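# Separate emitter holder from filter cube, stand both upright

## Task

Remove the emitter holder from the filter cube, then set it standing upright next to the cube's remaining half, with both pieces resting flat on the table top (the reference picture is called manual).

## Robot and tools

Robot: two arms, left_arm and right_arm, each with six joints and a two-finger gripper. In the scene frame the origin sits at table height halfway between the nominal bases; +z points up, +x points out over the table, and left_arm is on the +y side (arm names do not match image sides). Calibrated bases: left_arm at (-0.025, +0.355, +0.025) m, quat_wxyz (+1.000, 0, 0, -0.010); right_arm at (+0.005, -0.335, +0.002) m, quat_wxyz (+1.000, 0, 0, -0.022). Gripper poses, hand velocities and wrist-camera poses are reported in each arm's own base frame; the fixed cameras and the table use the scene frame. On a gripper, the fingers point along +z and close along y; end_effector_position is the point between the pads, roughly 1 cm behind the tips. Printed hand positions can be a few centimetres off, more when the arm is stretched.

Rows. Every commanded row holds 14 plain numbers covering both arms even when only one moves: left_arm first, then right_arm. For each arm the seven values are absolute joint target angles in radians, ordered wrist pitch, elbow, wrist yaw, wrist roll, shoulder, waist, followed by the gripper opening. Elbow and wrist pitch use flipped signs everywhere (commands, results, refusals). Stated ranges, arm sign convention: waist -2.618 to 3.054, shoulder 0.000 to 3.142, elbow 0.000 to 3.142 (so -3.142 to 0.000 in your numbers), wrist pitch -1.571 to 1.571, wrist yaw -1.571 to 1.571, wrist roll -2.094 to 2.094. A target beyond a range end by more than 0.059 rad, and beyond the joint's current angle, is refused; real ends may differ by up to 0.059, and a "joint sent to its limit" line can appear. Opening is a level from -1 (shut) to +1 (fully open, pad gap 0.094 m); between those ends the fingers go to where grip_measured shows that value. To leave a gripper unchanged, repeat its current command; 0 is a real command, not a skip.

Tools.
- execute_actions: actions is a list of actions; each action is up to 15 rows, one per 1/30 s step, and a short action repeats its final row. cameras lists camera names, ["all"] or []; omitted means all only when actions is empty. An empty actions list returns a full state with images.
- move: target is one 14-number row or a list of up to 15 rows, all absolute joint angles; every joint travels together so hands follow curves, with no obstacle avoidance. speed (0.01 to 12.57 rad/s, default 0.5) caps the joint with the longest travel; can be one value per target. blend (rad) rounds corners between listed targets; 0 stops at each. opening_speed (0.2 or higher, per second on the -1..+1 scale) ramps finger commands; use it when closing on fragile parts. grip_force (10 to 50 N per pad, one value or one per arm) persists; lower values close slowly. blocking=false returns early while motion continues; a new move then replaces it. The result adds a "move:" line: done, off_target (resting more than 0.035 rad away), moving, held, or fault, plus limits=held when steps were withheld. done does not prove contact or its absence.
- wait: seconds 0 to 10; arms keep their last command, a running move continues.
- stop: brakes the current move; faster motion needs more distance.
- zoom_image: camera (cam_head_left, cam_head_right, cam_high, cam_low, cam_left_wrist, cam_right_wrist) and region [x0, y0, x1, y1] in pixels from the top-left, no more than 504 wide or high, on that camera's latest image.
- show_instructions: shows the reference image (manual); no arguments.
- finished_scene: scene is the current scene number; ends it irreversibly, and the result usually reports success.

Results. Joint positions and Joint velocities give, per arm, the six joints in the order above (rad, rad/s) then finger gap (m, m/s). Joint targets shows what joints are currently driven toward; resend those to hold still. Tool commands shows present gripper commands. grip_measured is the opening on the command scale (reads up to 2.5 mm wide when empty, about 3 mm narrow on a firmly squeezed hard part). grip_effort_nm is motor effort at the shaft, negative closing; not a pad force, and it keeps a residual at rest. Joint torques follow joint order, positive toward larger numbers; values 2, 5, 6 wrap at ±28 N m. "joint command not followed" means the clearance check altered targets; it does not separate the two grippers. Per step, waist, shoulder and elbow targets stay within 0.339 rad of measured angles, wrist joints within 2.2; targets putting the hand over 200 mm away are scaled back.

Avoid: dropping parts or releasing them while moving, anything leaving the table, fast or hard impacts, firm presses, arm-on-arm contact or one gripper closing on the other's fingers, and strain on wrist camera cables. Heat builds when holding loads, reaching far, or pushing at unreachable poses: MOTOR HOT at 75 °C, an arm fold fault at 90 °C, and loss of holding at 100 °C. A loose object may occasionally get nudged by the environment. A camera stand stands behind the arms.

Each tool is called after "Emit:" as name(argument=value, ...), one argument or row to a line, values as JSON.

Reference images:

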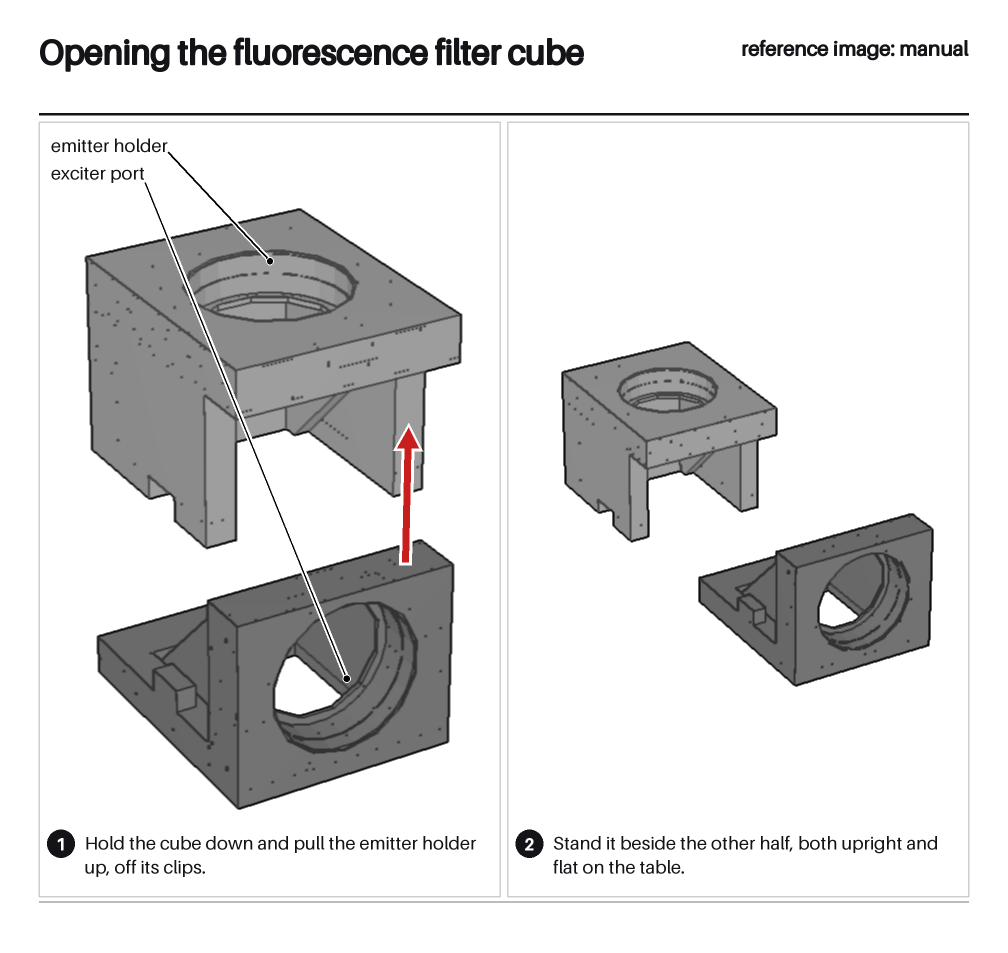

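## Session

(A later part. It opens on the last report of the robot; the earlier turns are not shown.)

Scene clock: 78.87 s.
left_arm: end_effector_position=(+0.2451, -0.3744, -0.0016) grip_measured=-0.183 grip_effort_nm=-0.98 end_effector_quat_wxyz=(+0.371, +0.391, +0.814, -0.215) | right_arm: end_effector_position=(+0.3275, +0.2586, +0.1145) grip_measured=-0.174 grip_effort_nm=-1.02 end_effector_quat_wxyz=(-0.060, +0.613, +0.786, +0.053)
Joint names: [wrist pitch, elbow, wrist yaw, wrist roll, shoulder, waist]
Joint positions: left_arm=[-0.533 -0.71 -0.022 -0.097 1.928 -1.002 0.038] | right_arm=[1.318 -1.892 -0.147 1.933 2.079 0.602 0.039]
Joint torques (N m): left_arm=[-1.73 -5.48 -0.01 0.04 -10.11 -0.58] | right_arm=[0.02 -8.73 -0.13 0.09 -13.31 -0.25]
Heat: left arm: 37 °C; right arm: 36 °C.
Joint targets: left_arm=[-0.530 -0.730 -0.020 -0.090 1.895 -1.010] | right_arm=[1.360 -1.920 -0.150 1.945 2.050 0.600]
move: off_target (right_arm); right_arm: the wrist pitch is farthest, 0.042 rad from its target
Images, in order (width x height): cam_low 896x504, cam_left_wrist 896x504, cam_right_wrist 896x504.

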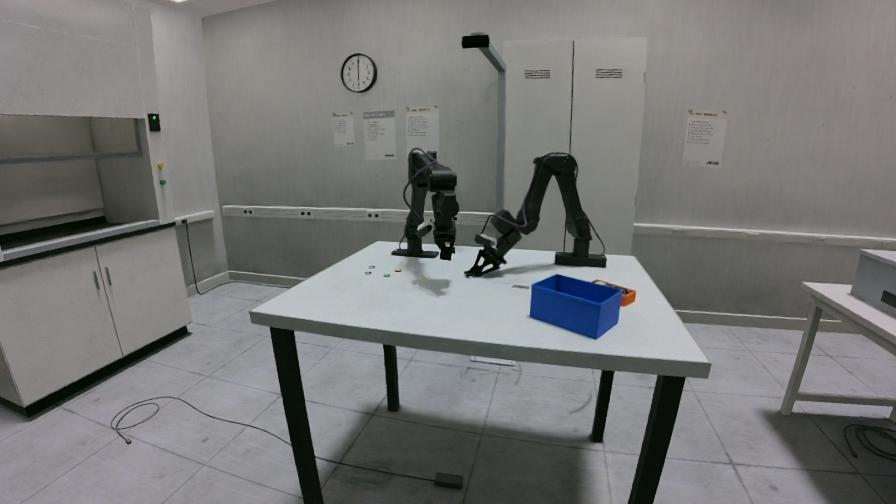

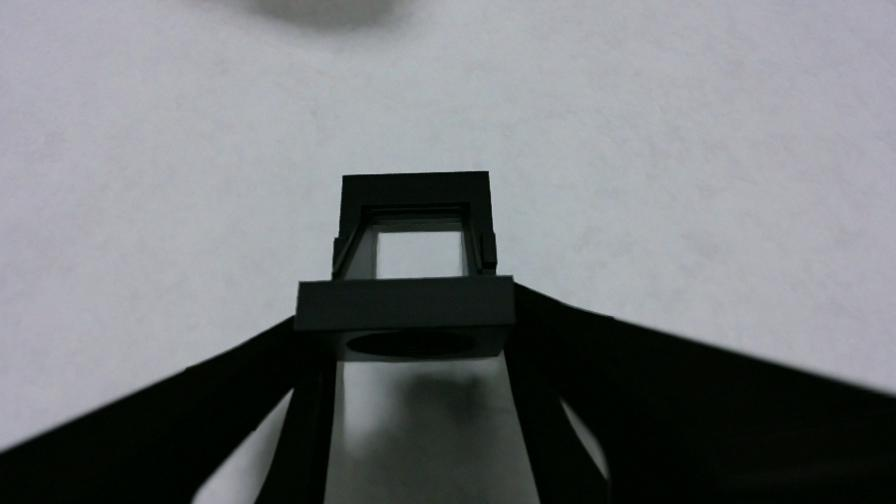

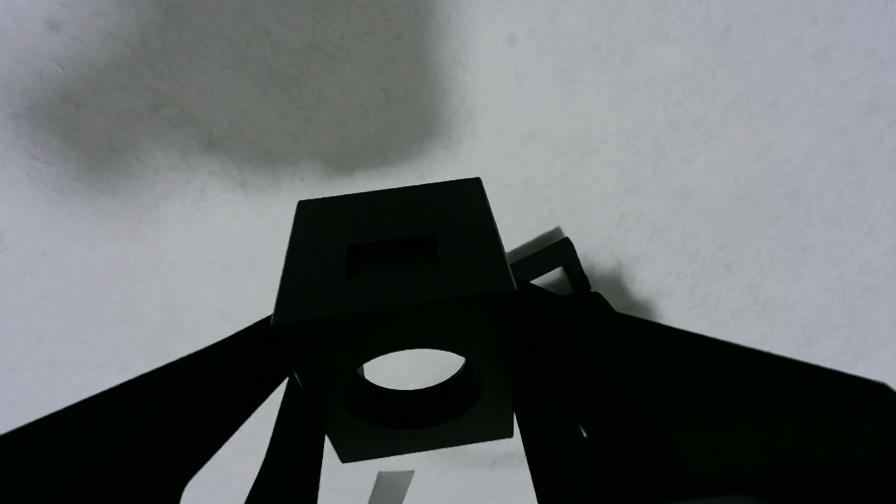

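Emit:
move(
  target=[-0.45,-0.764,-0.02,-0.055,1.96,-1.010,-0.35,1.36,-1.92,-0.15,1.945,2.05,0.60,-0.35],
  speed=0.15,
  cameras=["cam_left_wrist","cam_low","cam_right_wrist"],
)

Emit:
zoom_image(
  camera="cam_low",
  region=[430, 240, 510, 290],
)

Scene clock: 82.60 s.
left_arm: end_effector_position=(+0.2454, -0.3748, -0.0073) grip_measured=-0.183 grip_effort_nm=-0.98 end_effector_quat_wxyz=(+0.358, +0.409, +0.816, -0.199) | right_arm: end_effector_position=(+0.3275, +0.2586, +0.1145) grip_measured=-0.174 grip_effort_nm=-1.02 end_effector_quat_wxyz=(-0.060, +0.613, +0.786, +0.053)
Joint names: [wrist pitch, elbow, wrist yaw, wrist roll, shoulder, waist]
Joint positions: left_arm=[-0.467 -0.744 -0.022 -0.063 1.938 -1.002 0.038] | right_arm=[1.318 -1.892 -0.147 1.933 2.079 0.602 0.039]
Joint torques (N m): left_arm=[-1.57 -5.56 0 0.05 -6.23 -0.53] | right_arm=[0.01 -8.58 -0.13 0.09 -13.29 -0.23]
Heat: left arm: 35 °C; right arm: 36 °C.
Joint targets: left_arm=[-0.450 -0.764 -0.020 -0.055 1.960 -1.010] | right_arm=[1.360 -1.920 -0.150 1.945 2.050 0.600]
move: off_target (right_arm); right_arm: the wrist pitch is farthest, 0.042 rad from its target
Images, in order (width x height): cam_low 896x504, cam_left_wrist 896x504, cam_right_wrist 896x504.

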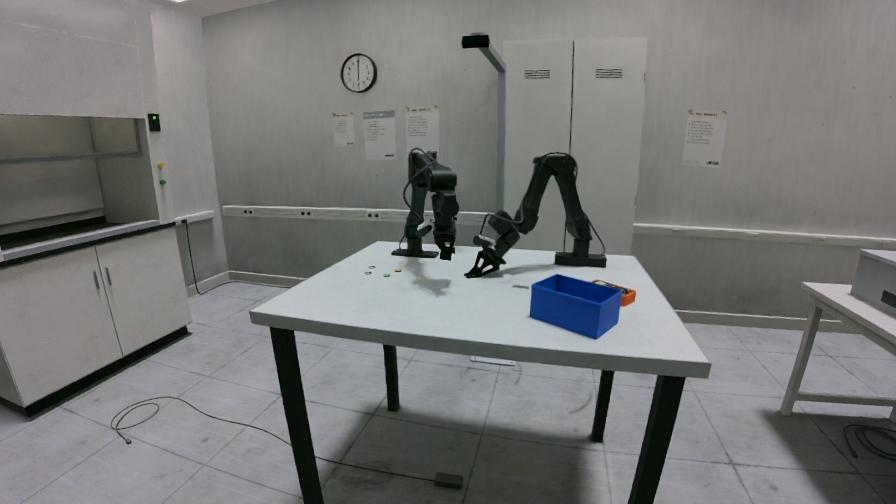

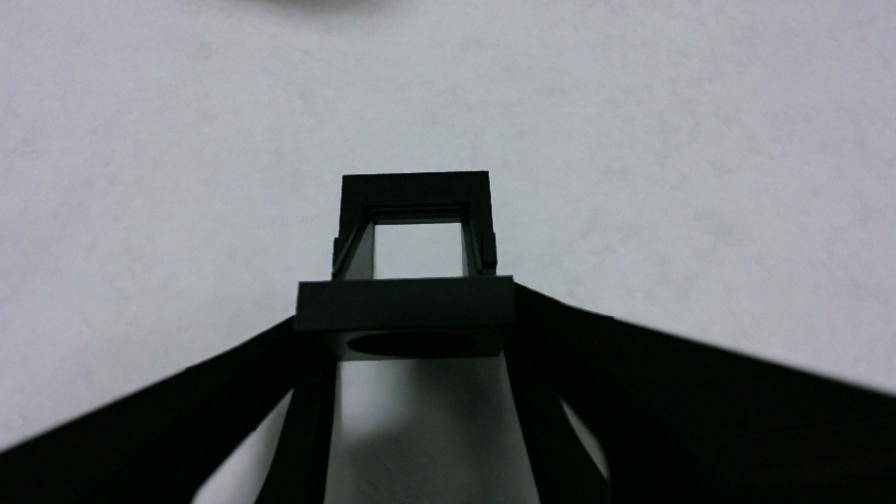

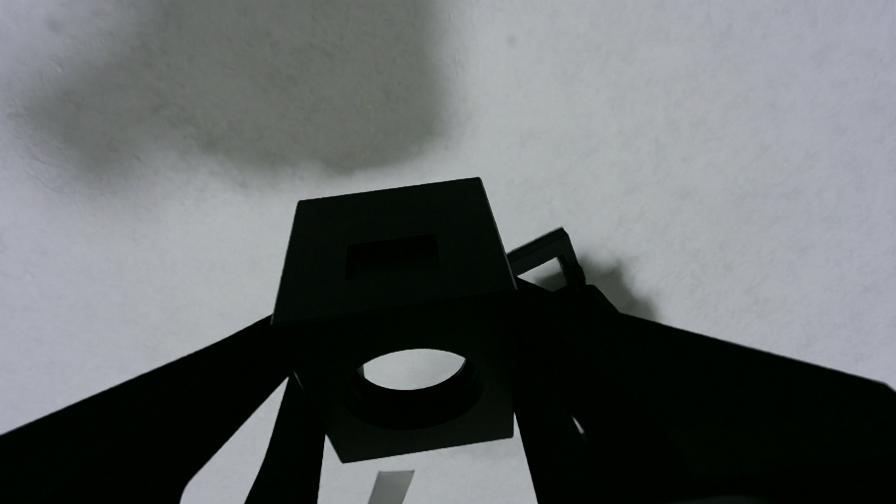

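Scaled by 6.300 from the camera's 896x504 image, which has a finer 1280x720 frame.

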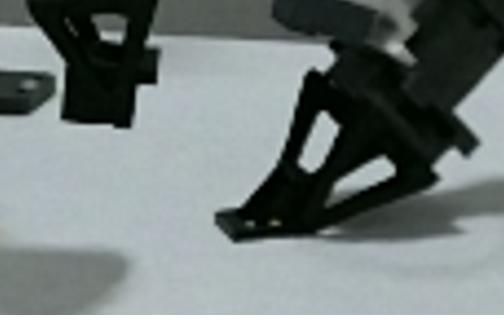

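Emit:
move(
  target=[-0.445,-0.745,-0.02,-0.055,1.966,-1.010,-0.35,1.36,-1.92,-0.15,1.945,2.05,0.60,-0.35],
  speed=0.15,
)

Scene clock: 83.83 s.
left_arm: end_effector_position=(+0.2453, -0.3747, -0.0077) grip_measured=-0.183 grip_effort_nm=-0.98 end_effector_quat_wxyz=(+0.358, +0.409, +0.816, -0.199) | right_arm: end_effector_position=(+0.3275, +0.2586, +0.1145) grip_measured=-0.174 grip_effort_nm=-1.02 end_effector_quat_wxyz=(-0.060, +0.613, +0.786, +0.053)
Joint names: [wrist pitch, elbow, wrist yaw, wrist roll, shoulder, waist]
Joint positions: left_arm=[-0.467 -0.744 -0.022 -0.063 1.939 -1.002 0.038] | right_arm=[1.318 -1.892 -0.147 1.933 2.079 0.602 0.039]
Joint torques (N m): left_arm=[-1.53 -4.01 0 0.08 -5.93 -0.55] | right_arm=[0 -8.69 -0.13 0.11 -13.34 -0.24]
Heat: left arm: 35 °C; right arm: 36 °C.
Joint targets: left_arm=[-0.445 -0.745 -0.020 -0.055 1.966 -1.010] | right_arm=[1.360 -1.920 -0.150 1.945 2.050 0.600]
move: off_target (right_arm); right_arm: the wrist pitch is farthest, 0.042 rad from its target

Emit:
move(
  target=[-0.445,-0.726,-0.02,-0.055,1.980,-1.010,-0.35,1.36,-1.92,-0.15,1.945,2.05,0.60,-0.35],
  speed=0.15,
  cameras=["cam_left_wrist"],
)

Scene clock: 84.80 s.
left_arm: end_effector_position=(+0.2456, -0.3753, -0.0086) grip_measured=-0.183 grip_effort_nm=-0.98 end_effector_quat_wxyz=(+0.359, +0.409, +0.815, -0.200) | right_arm: end_effector_position=(+0.3275, +0.2586, +0.1145) grip_measured=-0.174 grip_effort_nm=-1.02 end_effector_quat_wxyz=(-0.060, +0.613, +0.786, +0.053)
Joint names: [wrist pitch, elbow, wrist yaw, wrist roll, shoulder, waist]
Joint positions: left_arm=[-0.475 -0.744 -0.022 -0.063 1.945 -1.002 0.038] | right_arm=[1.318 -1.892 -0.147 1.933 2.079 0.602 0.039]
Joint torques (N m): left_arm=[-1.47 -2.62 -0.02 0.05 -5.29 -0.57] | right_arm=[0.02 -8.72 -0.13 0.11 -13.3 -0.24]
Heat: left arm: 35 °C; right arm: 36 °C.
Joint targets: left_arm=[-0.445 -0.726 -0.020 -0.055 1.980 -1.010] | right_arm=[1.360 -1.920 -0.150 1.945 2.050 0.600]
move: off_target (right_arm); right_arm: the wrist pitch is farthest, 0.042 rad from its target
Images, in order (width x height): cam_left_wrist 896x504.

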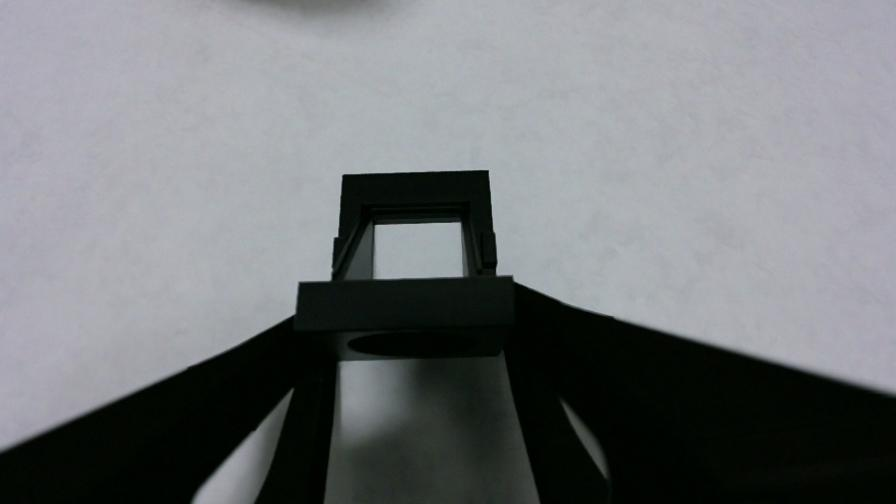

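Emit:
move(
  target=[-0.445,-0.735,-0.02,-0.055,1.970,-1.010,0.2,1.36,-1.92,-0.15,1.945,2.05,0.60,-0.35],
  speed=0.15,
  opening_speed=0.5,
  cameras=["cam_left_wrist"],
)

Scene clock: 86.43 s.
left_arm: end_effector_position=(+0.2449, -0.3749, -0.0095) grip_measured=+0.198 grip_effort_nm=0.14 end_effector_quat_wxyz=(+0.357, +0.411, +0.815, -0.199) | right_arm: end_effector_position=(+0.3275, +0.2586, +0.1145) grip_measured=-0.174 grip_effort_nm=-1.02 end_effector_quat_wxyz=(-0.060, +0.613, +0.786, +0.053)
Joint names: [wrist pitch, elbow, wrist yaw, wrist roll, shoulder, waist]
Joint positions: left_arm=[-0.471 -0.744 -0.02 -0.059 1.945 -1.002 0.056] | right_arm=[1.318 -1.892 -0.147 1.933 2.079 0.602 0.039]
Joint torques (N m): left_arm=[-1.5 -3.25 -0.04 0.02 -6.01 -0.58] | right_arm=[0.03 -8.68 -0.12 0.11 -13.34 -0.29]
Heat: left arm: 34 °C; right arm: 36 °C.
Joint targets: left_arm=[-0.445 -0.735 -0.020 -0.055 1.970 -1.010] | right_arm=[1.360 -1.920 -0.150 1.945 2.050 0.600]
move: off_target (right_arm); right_arm: the wrist pitch is farthest, 0.042 rad from its target
Images, in order (width x height): cam_left_wrist 896x504.

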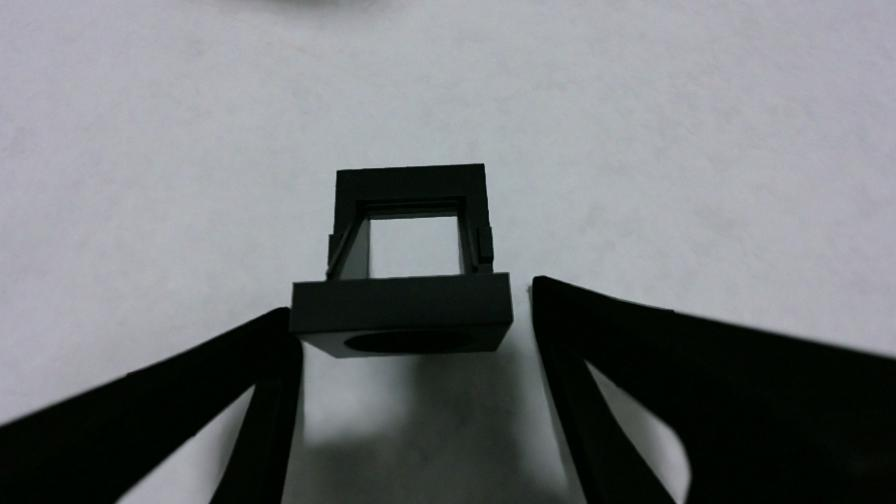

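Emit:
move(
  target=[
    [-0.356,-0.63,-0.02,-0.055,1.70,-1.010,0.2,1.20,-1.74,-0.15,1.945,2.06,0.495,-0.35],
    [-0.356,-0.60,-0.02,-0.055,1.66,-1.010,0.2,1.095,-1.627,-0.15,1.945,2.06,0.495,-0.35],
  ],
  speed=[0.4,0.4],
  blend=0.08,
  cameras=["cam_left_wrist","cam_low","cam_right_wrist","cam_high"],
)

Emit:
zoom_image(
  camera="cam_low",
  region=[410, 235, 510, 295],
)

Emit:
zoom_image(
  camera="cam_high",
  region=[450, 130, 570, 250],
)

Scene clock: 90.37 s.
left_arm: end_effector_position=(+0.2242, -0.3425, +0.0287) grip_measured=+0.198 grip_effort_nm=0.14 end_effector_quat_wxyz=(+0.363, +0.410, +0.812, -0.202) | right_arm: end_effector_position=(+0.3441, +0.2204, +0.0497) grip_measured=-0.174 grip_effort_nm=-1.02 end_effector_quat_wxyz=(-0.061, +0.653, +0.753, +0.049)
Joint names: [wrist pitch, elbow, wrist yaw, wrist roll, shoulder, waist]
Joint positions: left_arm=[-0.367 -0.61 -0.02 -0.057 1.691 -1.002 0.056] | right_arm=[1.076 -1.634 -0.15 1.933 2.079 0.501 0.039]
Joint torques (N m): left_arm=[-1.67 -3.59 -0.04 0.01 -8.4 -0.61] | right_arm=[-0.18 -5.03 -0.1 0.12 -12.27 -0.62]
Heat: left arm: 34 °C; right arm: 35 °C.
Joint targets: left_arm=[-0.356 -0.600 -0.020 -0.055 1.660 -1.010] | right_arm=[1.095 -1.627 -0.150 1.945 2.060 0.495]
move: done; blend cut to 0.0565 rad at target 1
Images, in order (width x height): cam_high 896x504, cam_low 896x504, cam_left_wrist 896x504, cam_right_wrist 896x504.

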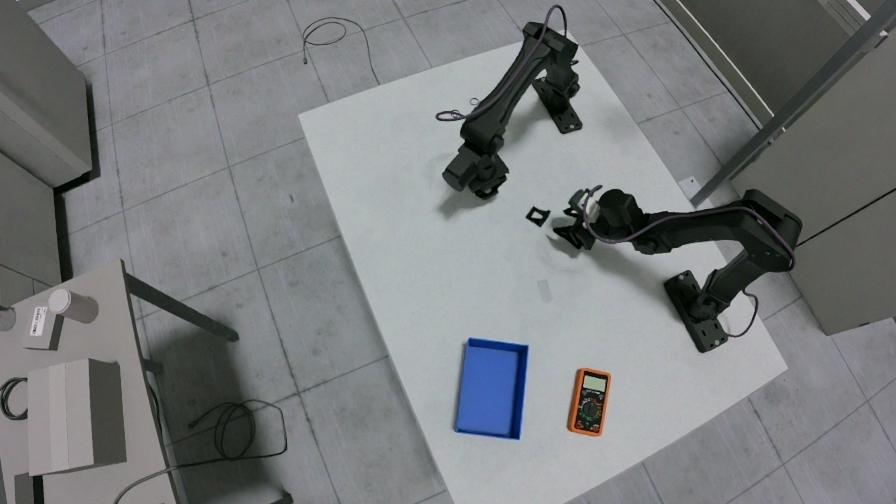

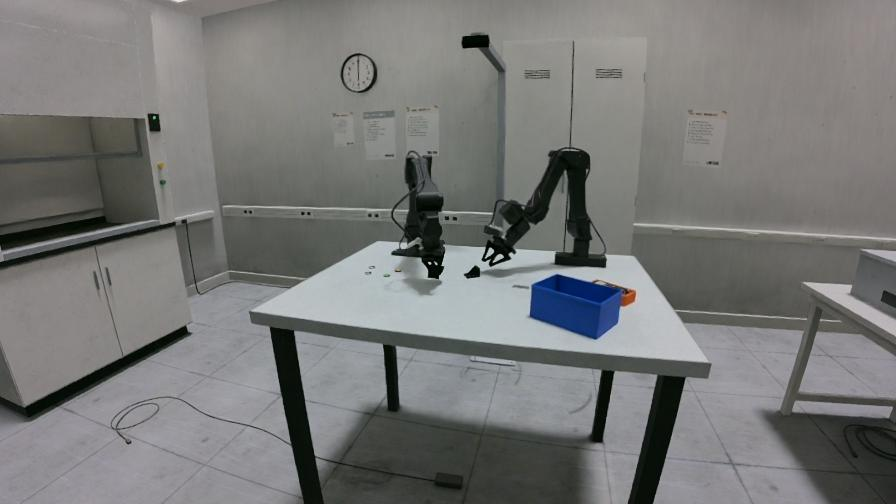

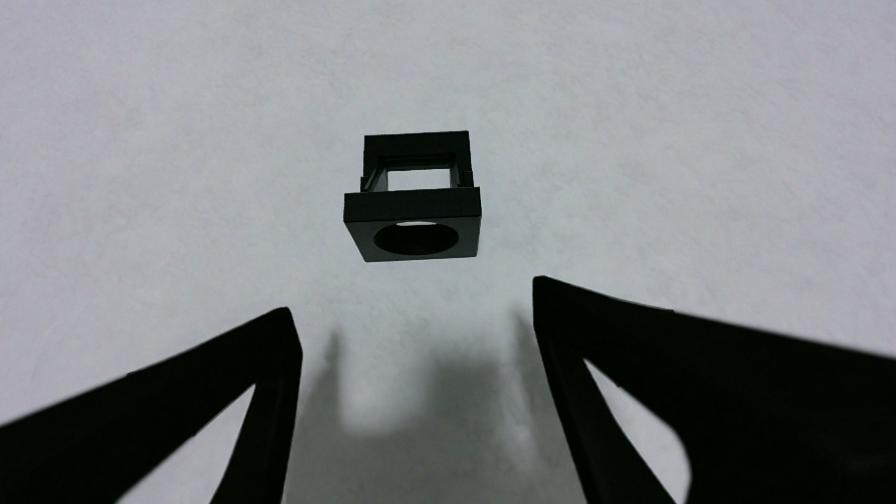

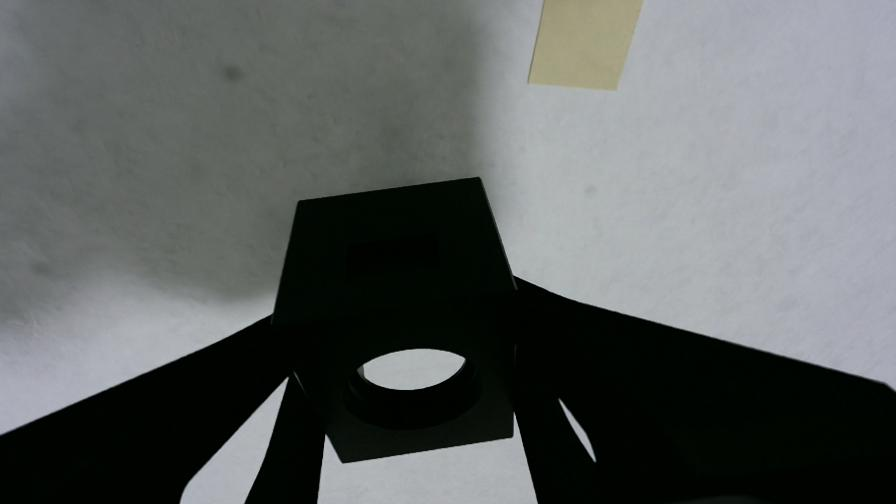

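Scaled by 5.040 from the camera's 896x504 image, which has a finer 1280x720 frame.

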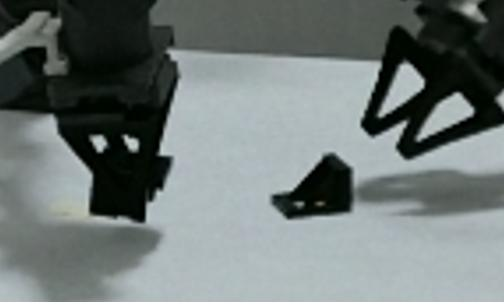

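Scaled by 4.200 from the camera's 896x504 image, which has a finer 1280x720 frame.

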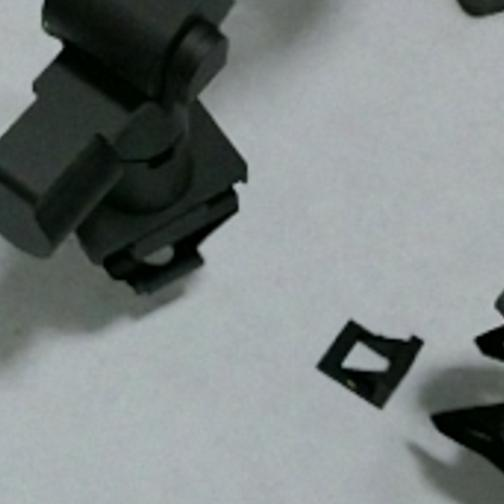

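Emit:
move(
  target=[-0.80,-0.60,-0.02,-0.055,1.66,-0.92,0.2,1.054,-1.588,-0.15,1.945,2.06,0.495,-0.35],
  speed=0.5,
  cameras=["cam_left_wrist"],
)

Emit:
zoom_image(
  camera="cam_left_wrist",
  region=[250, 0, 650, 250],
)

Scene clock: 92.83 s.
left_arm: end_effector_position=(+0.2800, -0.3646, +0.1196) grip_measured=+0.198 grip_effort_nm=0.13 end_effector_quat_wxyz=(+0.528, +0.333, +0.732, -0.274) | right_arm: end_effector_position=(+0.3433, +0.2200, +0.0408) grip_measured=-0.174 grip_effort_nm=-1.02 end_effector_quat_wxyz=(-0.061, +0.653, +0.754, +0.051)
Joint names: [wrist pitch, elbow, wrist yaw, wrist roll, shoulder, waist]
Joint positions: left_arm=[-0.784 -0.61 -0.02 -0.057 1.691 -0.926 0.056] | right_arm=[1.035 -1.597 -0.15 1.933 2.079 0.501 0.039]
Joint torques (N m): left_arm=[-2.19 -3.89 -0.05 -0.01 -8.68 0.49] | right_arm=[-0.17 -4.79 -0.11 0.11 -12.27 -0.58]
Heat: left arm: 34 °C; right arm: 35 °C.
Joint targets: left_arm=[-0.800 -0.600 -0.020 -0.055 1.660 -0.920] | right_arm=[1.054 -1.588 -0.150 1.945 2.060 0.495]
move: done
Images, in order (width x height): cam_left_wrist 896x504.

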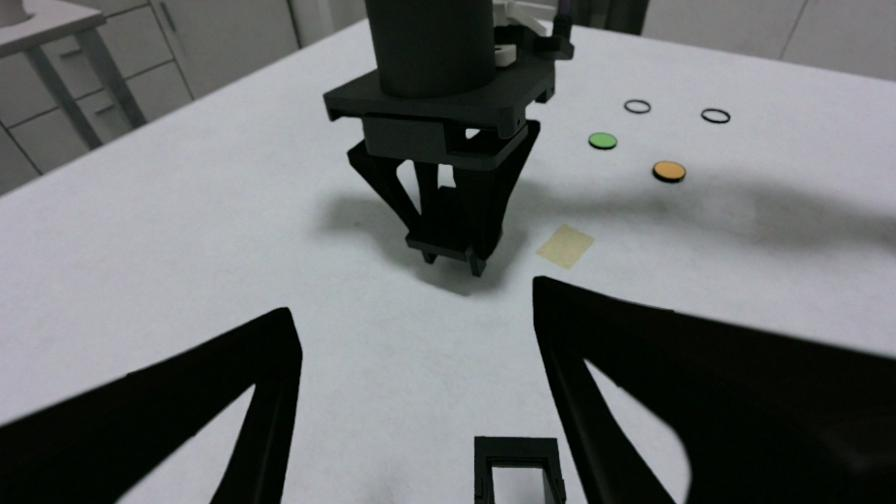

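Scaled by 1.260 from the camera's 896x504 image, which has a finer 1280x720 frame.

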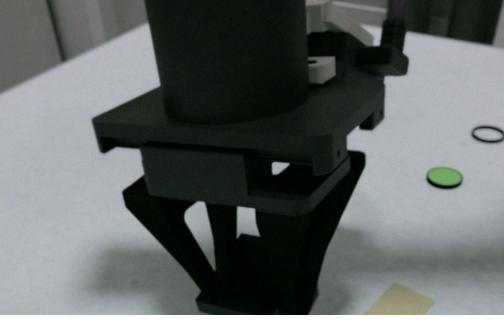

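Emit:
move(
  target=[-0.80,-0.60,-0.02,-0.055,1.66,-0.92,0.2,1.025,-1.559,-0.15,1.945,2.06,0.495,-0.35],
  speed=0.12,
  cameras=["cam_left_wrist"],
)

Emit:
zoom_image(
  camera="cam_left_wrist",
  region=[360, 130, 580, 310],
)

Scene clock: 94.00 s.
left_arm: end_effector_position=(+0.2800, -0.3646, +0.1197) grip_measured=+0.198 grip_effort_nm=0.14 end_effector_quat_wxyz=(+0.528, +0.333, +0.731, -0.274) | right_arm: end_effector_position=(+0.3416, +0.2190, +0.0337) grip_measured=-0.174 grip_effort_nm=-1.02 end_effector_quat_wxyz=(-0.061, +0.653, +0.754, +0.051)
Joint names: [wrist pitch, elbow, wrist yaw, wrist roll, shoulder, waist]
Joint positions: left_arm=[-0.785 -0.61 -0.02 -0.057 1.691 -0.926 0.056] | right_arm=[1.006 -1.569 -0.15 1.933 2.079 0.501 0.039]
Joint torques (N m): left_arm=[-2.23 -3.88 -0.04 -0.01 -8.65 0.55] | right_arm=[-0.14 -4.82 -0.1 0.11 -12.16 -0.65]
Heat: left arm: 34 °C; right arm: 35 °C.
Joint targets: left_arm=[-0.800 -0.600 -0.020 -0.055 1.660 -0.920] | right_arm=[1.025 -1.559 -0.150 1.945 2.060 0.495]
move: done
Images, in order (width x height): cam_left_wrist 896x504.

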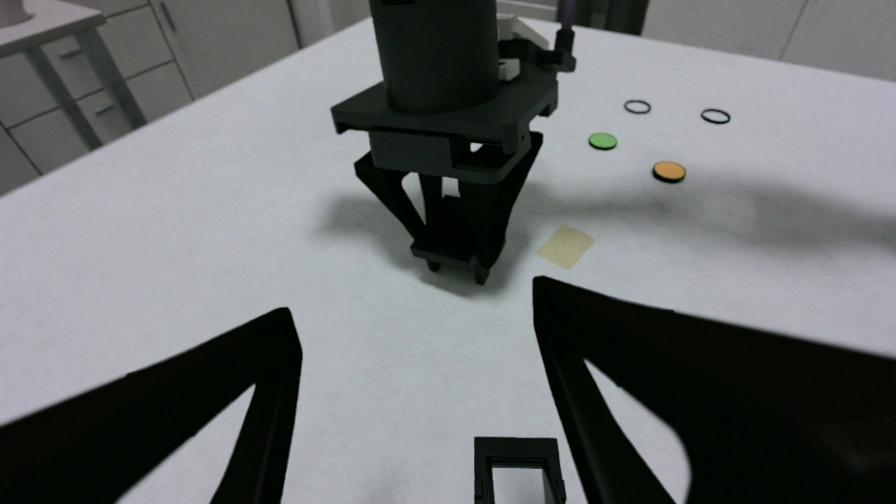

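Scaled by 2.291 from the camera's 896x504 image, which has a finer 1280x720 frame.

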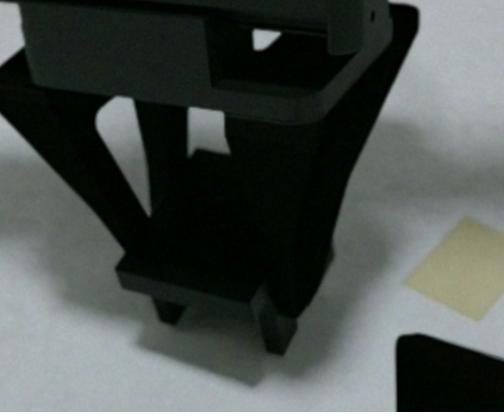

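Emit:
move(
  target=[-0.80,-0.60,-0.02,-0.055,1.66,-0.92,0.2,1.003,-1.537,-0.15,1.945,2.06,0.495,-0.35],
  speed=0.1,
  cameras=["cam_left_wrist"],
)

Emit:
zoom_image(
  camera="cam_left_wrist",
  region=[360, 130, 580, 310],
)

Scene clock: 95.00 s.
left_arm: end_effector_position=(+0.2800, -0.3646, +0.1197) grip_measured=+0.198 grip_effort_nm=0.13 end_effector_quat_wxyz=(+0.528, +0.333, +0.731, -0.274) | right_arm: end_effector_position=(+0.3403, +0.2184, +0.0303) grip_measured=-0.174 grip_effort_nm=-1.02 end_effector_quat_wxyz=(-0.061, +0.653, +0.753, +0.050)
Joint names: [wrist pitch, elbow, wrist yaw, wrist roll, shoulder, waist]
Joint positions: left_arm=[-0.785 -0.61 -0.02 -0.057 1.691 -0.926 0.056] | right_arm=[0.994 -1.554 -0.15 1.933 2.079 0.501 0.039]
Joint torques (N m): left_arm=[-2.21 -3.86 -0.03 -0.02 -8.65 0.51] | right_arm=[-0.27 -4.05 -0.1 0.09 -12.22 -0.61]
Heat: left arm: 34 °C; right arm: 35 °C.
Joint targets: left_arm=[-0.800 -0.600 -0.020 -0.055 1.660 -0.920] | right_arm=[1.003 -1.537 -0.150 1.945 2.060 0.495]
move: done
Images, in order (width x height): cam_left_wrist 896x504.

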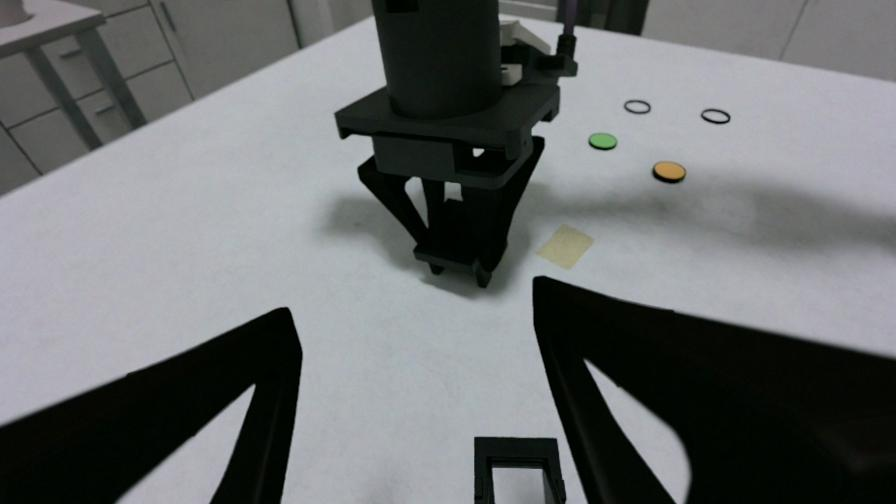

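Scaled by 2.291 from the camera's 896x504 image, which has a finer 1280x720 frame.

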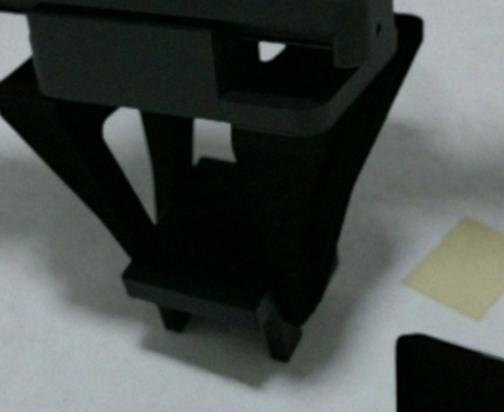

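Emit:
move(
  target=[
    [-0.80,-0.60,-0.02,-0.055,1.66,-0.92,0.2,0.995,-1.527,-0.15,1.945,2.06,0.495,-0.35],
    [-0.80,-0.60,-0.02,-0.055,1.66,-0.92,0.2,0.998,-1.533,-0.15,1.945,2.06,0.495,0.3],
  ],
  speed=0.1,
  opening_speed=0.5,
  cameras=["cam_left_wrist","cam_right_wrist"],
)

Emit:
zoom_image(
  camera="cam_left_wrist",
  region=[360, 130, 580, 310],
)

Scene clock: 98.00 s.
left_arm: end_effector_position=(+0.2800, -0.3646, +0.1197) grip_measured=+0.198 grip_effort_nm=0.14 end_effector_quat_wxyz=(+0.528, +0.333, +0.731, -0.274) | right_arm: end_effector_position=(+0.3406, +0.2186, +0.0291) grip_measured=+0.297 grip_effort_nm=0.15 end_effector_quat_wxyz=(-0.060, +0.653, +0.753, +0.053)
Joint names: [wrist pitch, elbow, wrist yaw, wrist roll, shoulder, waist]
Joint positions: left_arm=[-0.785 -0.61 -0.02 -0.057 1.691 -0.926 0.056] | right_arm=[0.98 -1.544 -0.15 1.933 2.076 0.501 0.061]
Joint torques (N m): left_arm=[-2.22 -3.81 -0.02 -0.01 -8.65 0.46] | right_arm=[-0.21 -4.62 -0.09 0.11 -11.79 -0.57]
Heat: left arm: 34 °C; right arm: 34 °C.
Joint targets: left_arm=[-0.800 -0.600 -0.020 -0.055 1.660 -0.920] | right_arm=[0.998 -1.533 -0.150 1.945 2.060 0.495]
move: done
Images, in order (width x height): cam_left_wrist 896x504, cam_right_wrist 896x504.

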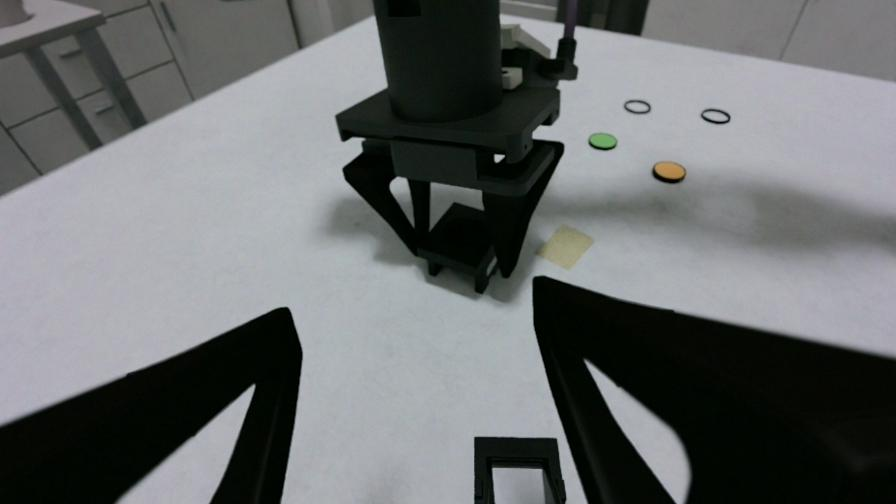

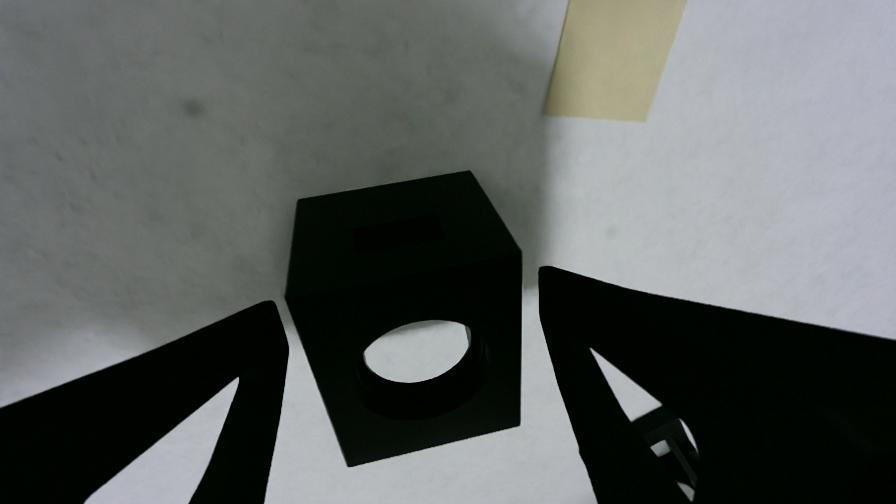

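Scaled by 2.291 from the camera's 896x504 image, which has a finer 1280x720 frame.

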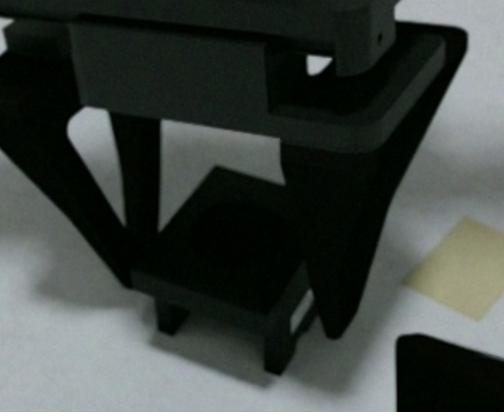

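Emit:
move(
  target=[
    [-0.80,-0.60,-0.02,-0.055,1.66,-0.92,0.2,0.998,-1.533,-0.15,1.945,2.06,0.495,0.65],
    [-0.80,-0.60,-0.02,-0.055,1.66,-0.92,0.2,1.10,-1.65,-0.15,1.945,2.04,0.495,0.65],
    [-0.80,-0.60,-0.02,-0.055,1.66,-0.92,0.2,1.32,-1.87,-0.15,1.945,2.03,0.495,0.65],
  ],
  speed=0.35,
  blend=[0,0.08,0],
  cameras=["cam_left_wrist","cam_right_wrist","cam_low"],
)

Emit:
zoom_image(
  camera="cam_low",
  region=[410, 235, 510, 295],
)

Scene clock: 101.07 s.
left_arm: end_effector_position=(+0.2800, -0.3646, +0.1197) grip_measured=+0.198 grip_effort_nm=0.14 end_effector_quat_wxyz=(+0.528, +0.333, +0.731, -0.274) | right_arm: end_effector_position=(+0.3513, +0.2245, +0.1100) grip_measured=+0.647 grip_effort_nm=0.15 end_effector_quat_wxyz=(-0.057, +0.652, +0.754, +0.062)
Joint names: [wrist pitch, elbow, wrist yaw, wrist roll, shoulder, waist]
Joint positions: left_arm=[-0.785 -0.61 -0.02 -0.057 1.691 -0.926 0.056] | right_arm=[1.28 -1.849 -0.15 1.933 2.063 0.501 0.077]
Joint torques (N m): left_arm=[-2.21 -3.82 -0.05 0.01 -8.62 0.53] | right_arm=[-0.01 -8.03 -0.11 0.1 -13.55 -0.61]
Heat: left arm: 34 °C; right arm: 34 °C.
Joint targets: left_arm=[-0.800 -0.600 -0.020 -0.055 1.660 -0.920] | right_arm=[1.320 -1.870 -0.150 1.945 2.030 0.495]
move: off_target (right_arm); blend cut to 0.0585 rad at target 2; right_arm: the wrist pitch is farthest, 0.040 rad from its target
Images, in order (width x height): cam_low 896x504, cam_left_wrist 896x504, cam_right_wrist 896x504.

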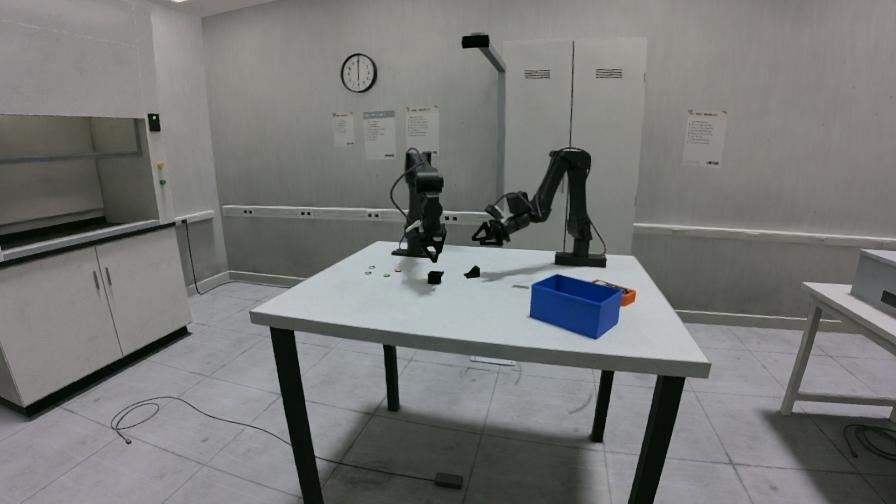

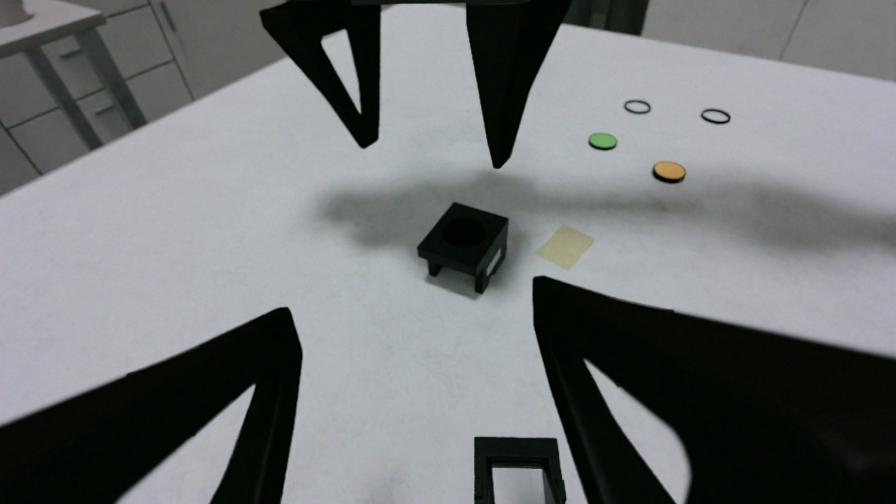

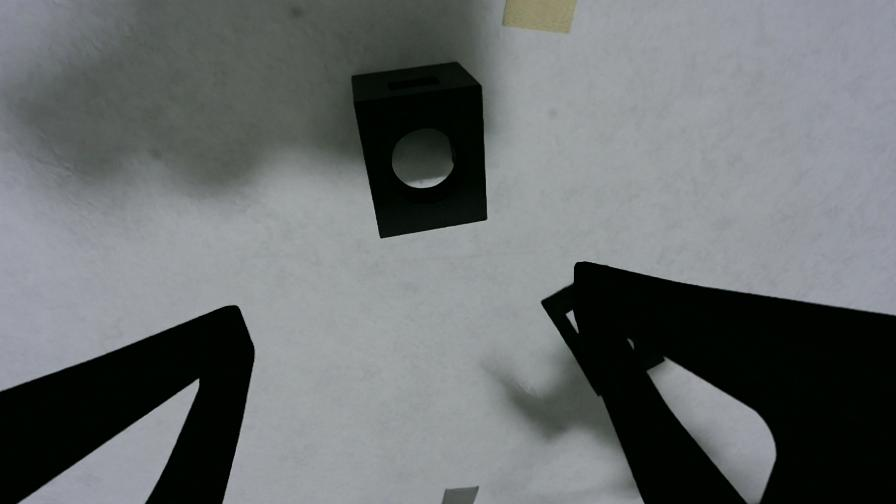

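Scaled by 5.040 from the camera's 896x504 image, which has a finer 1280x720 frame.

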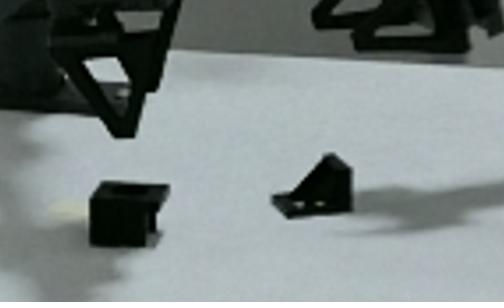

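Both parts stand flat, with both arms clear of them.

Emit:
finished_scene(
  scene=2,
)

The scene is finished: the task was done.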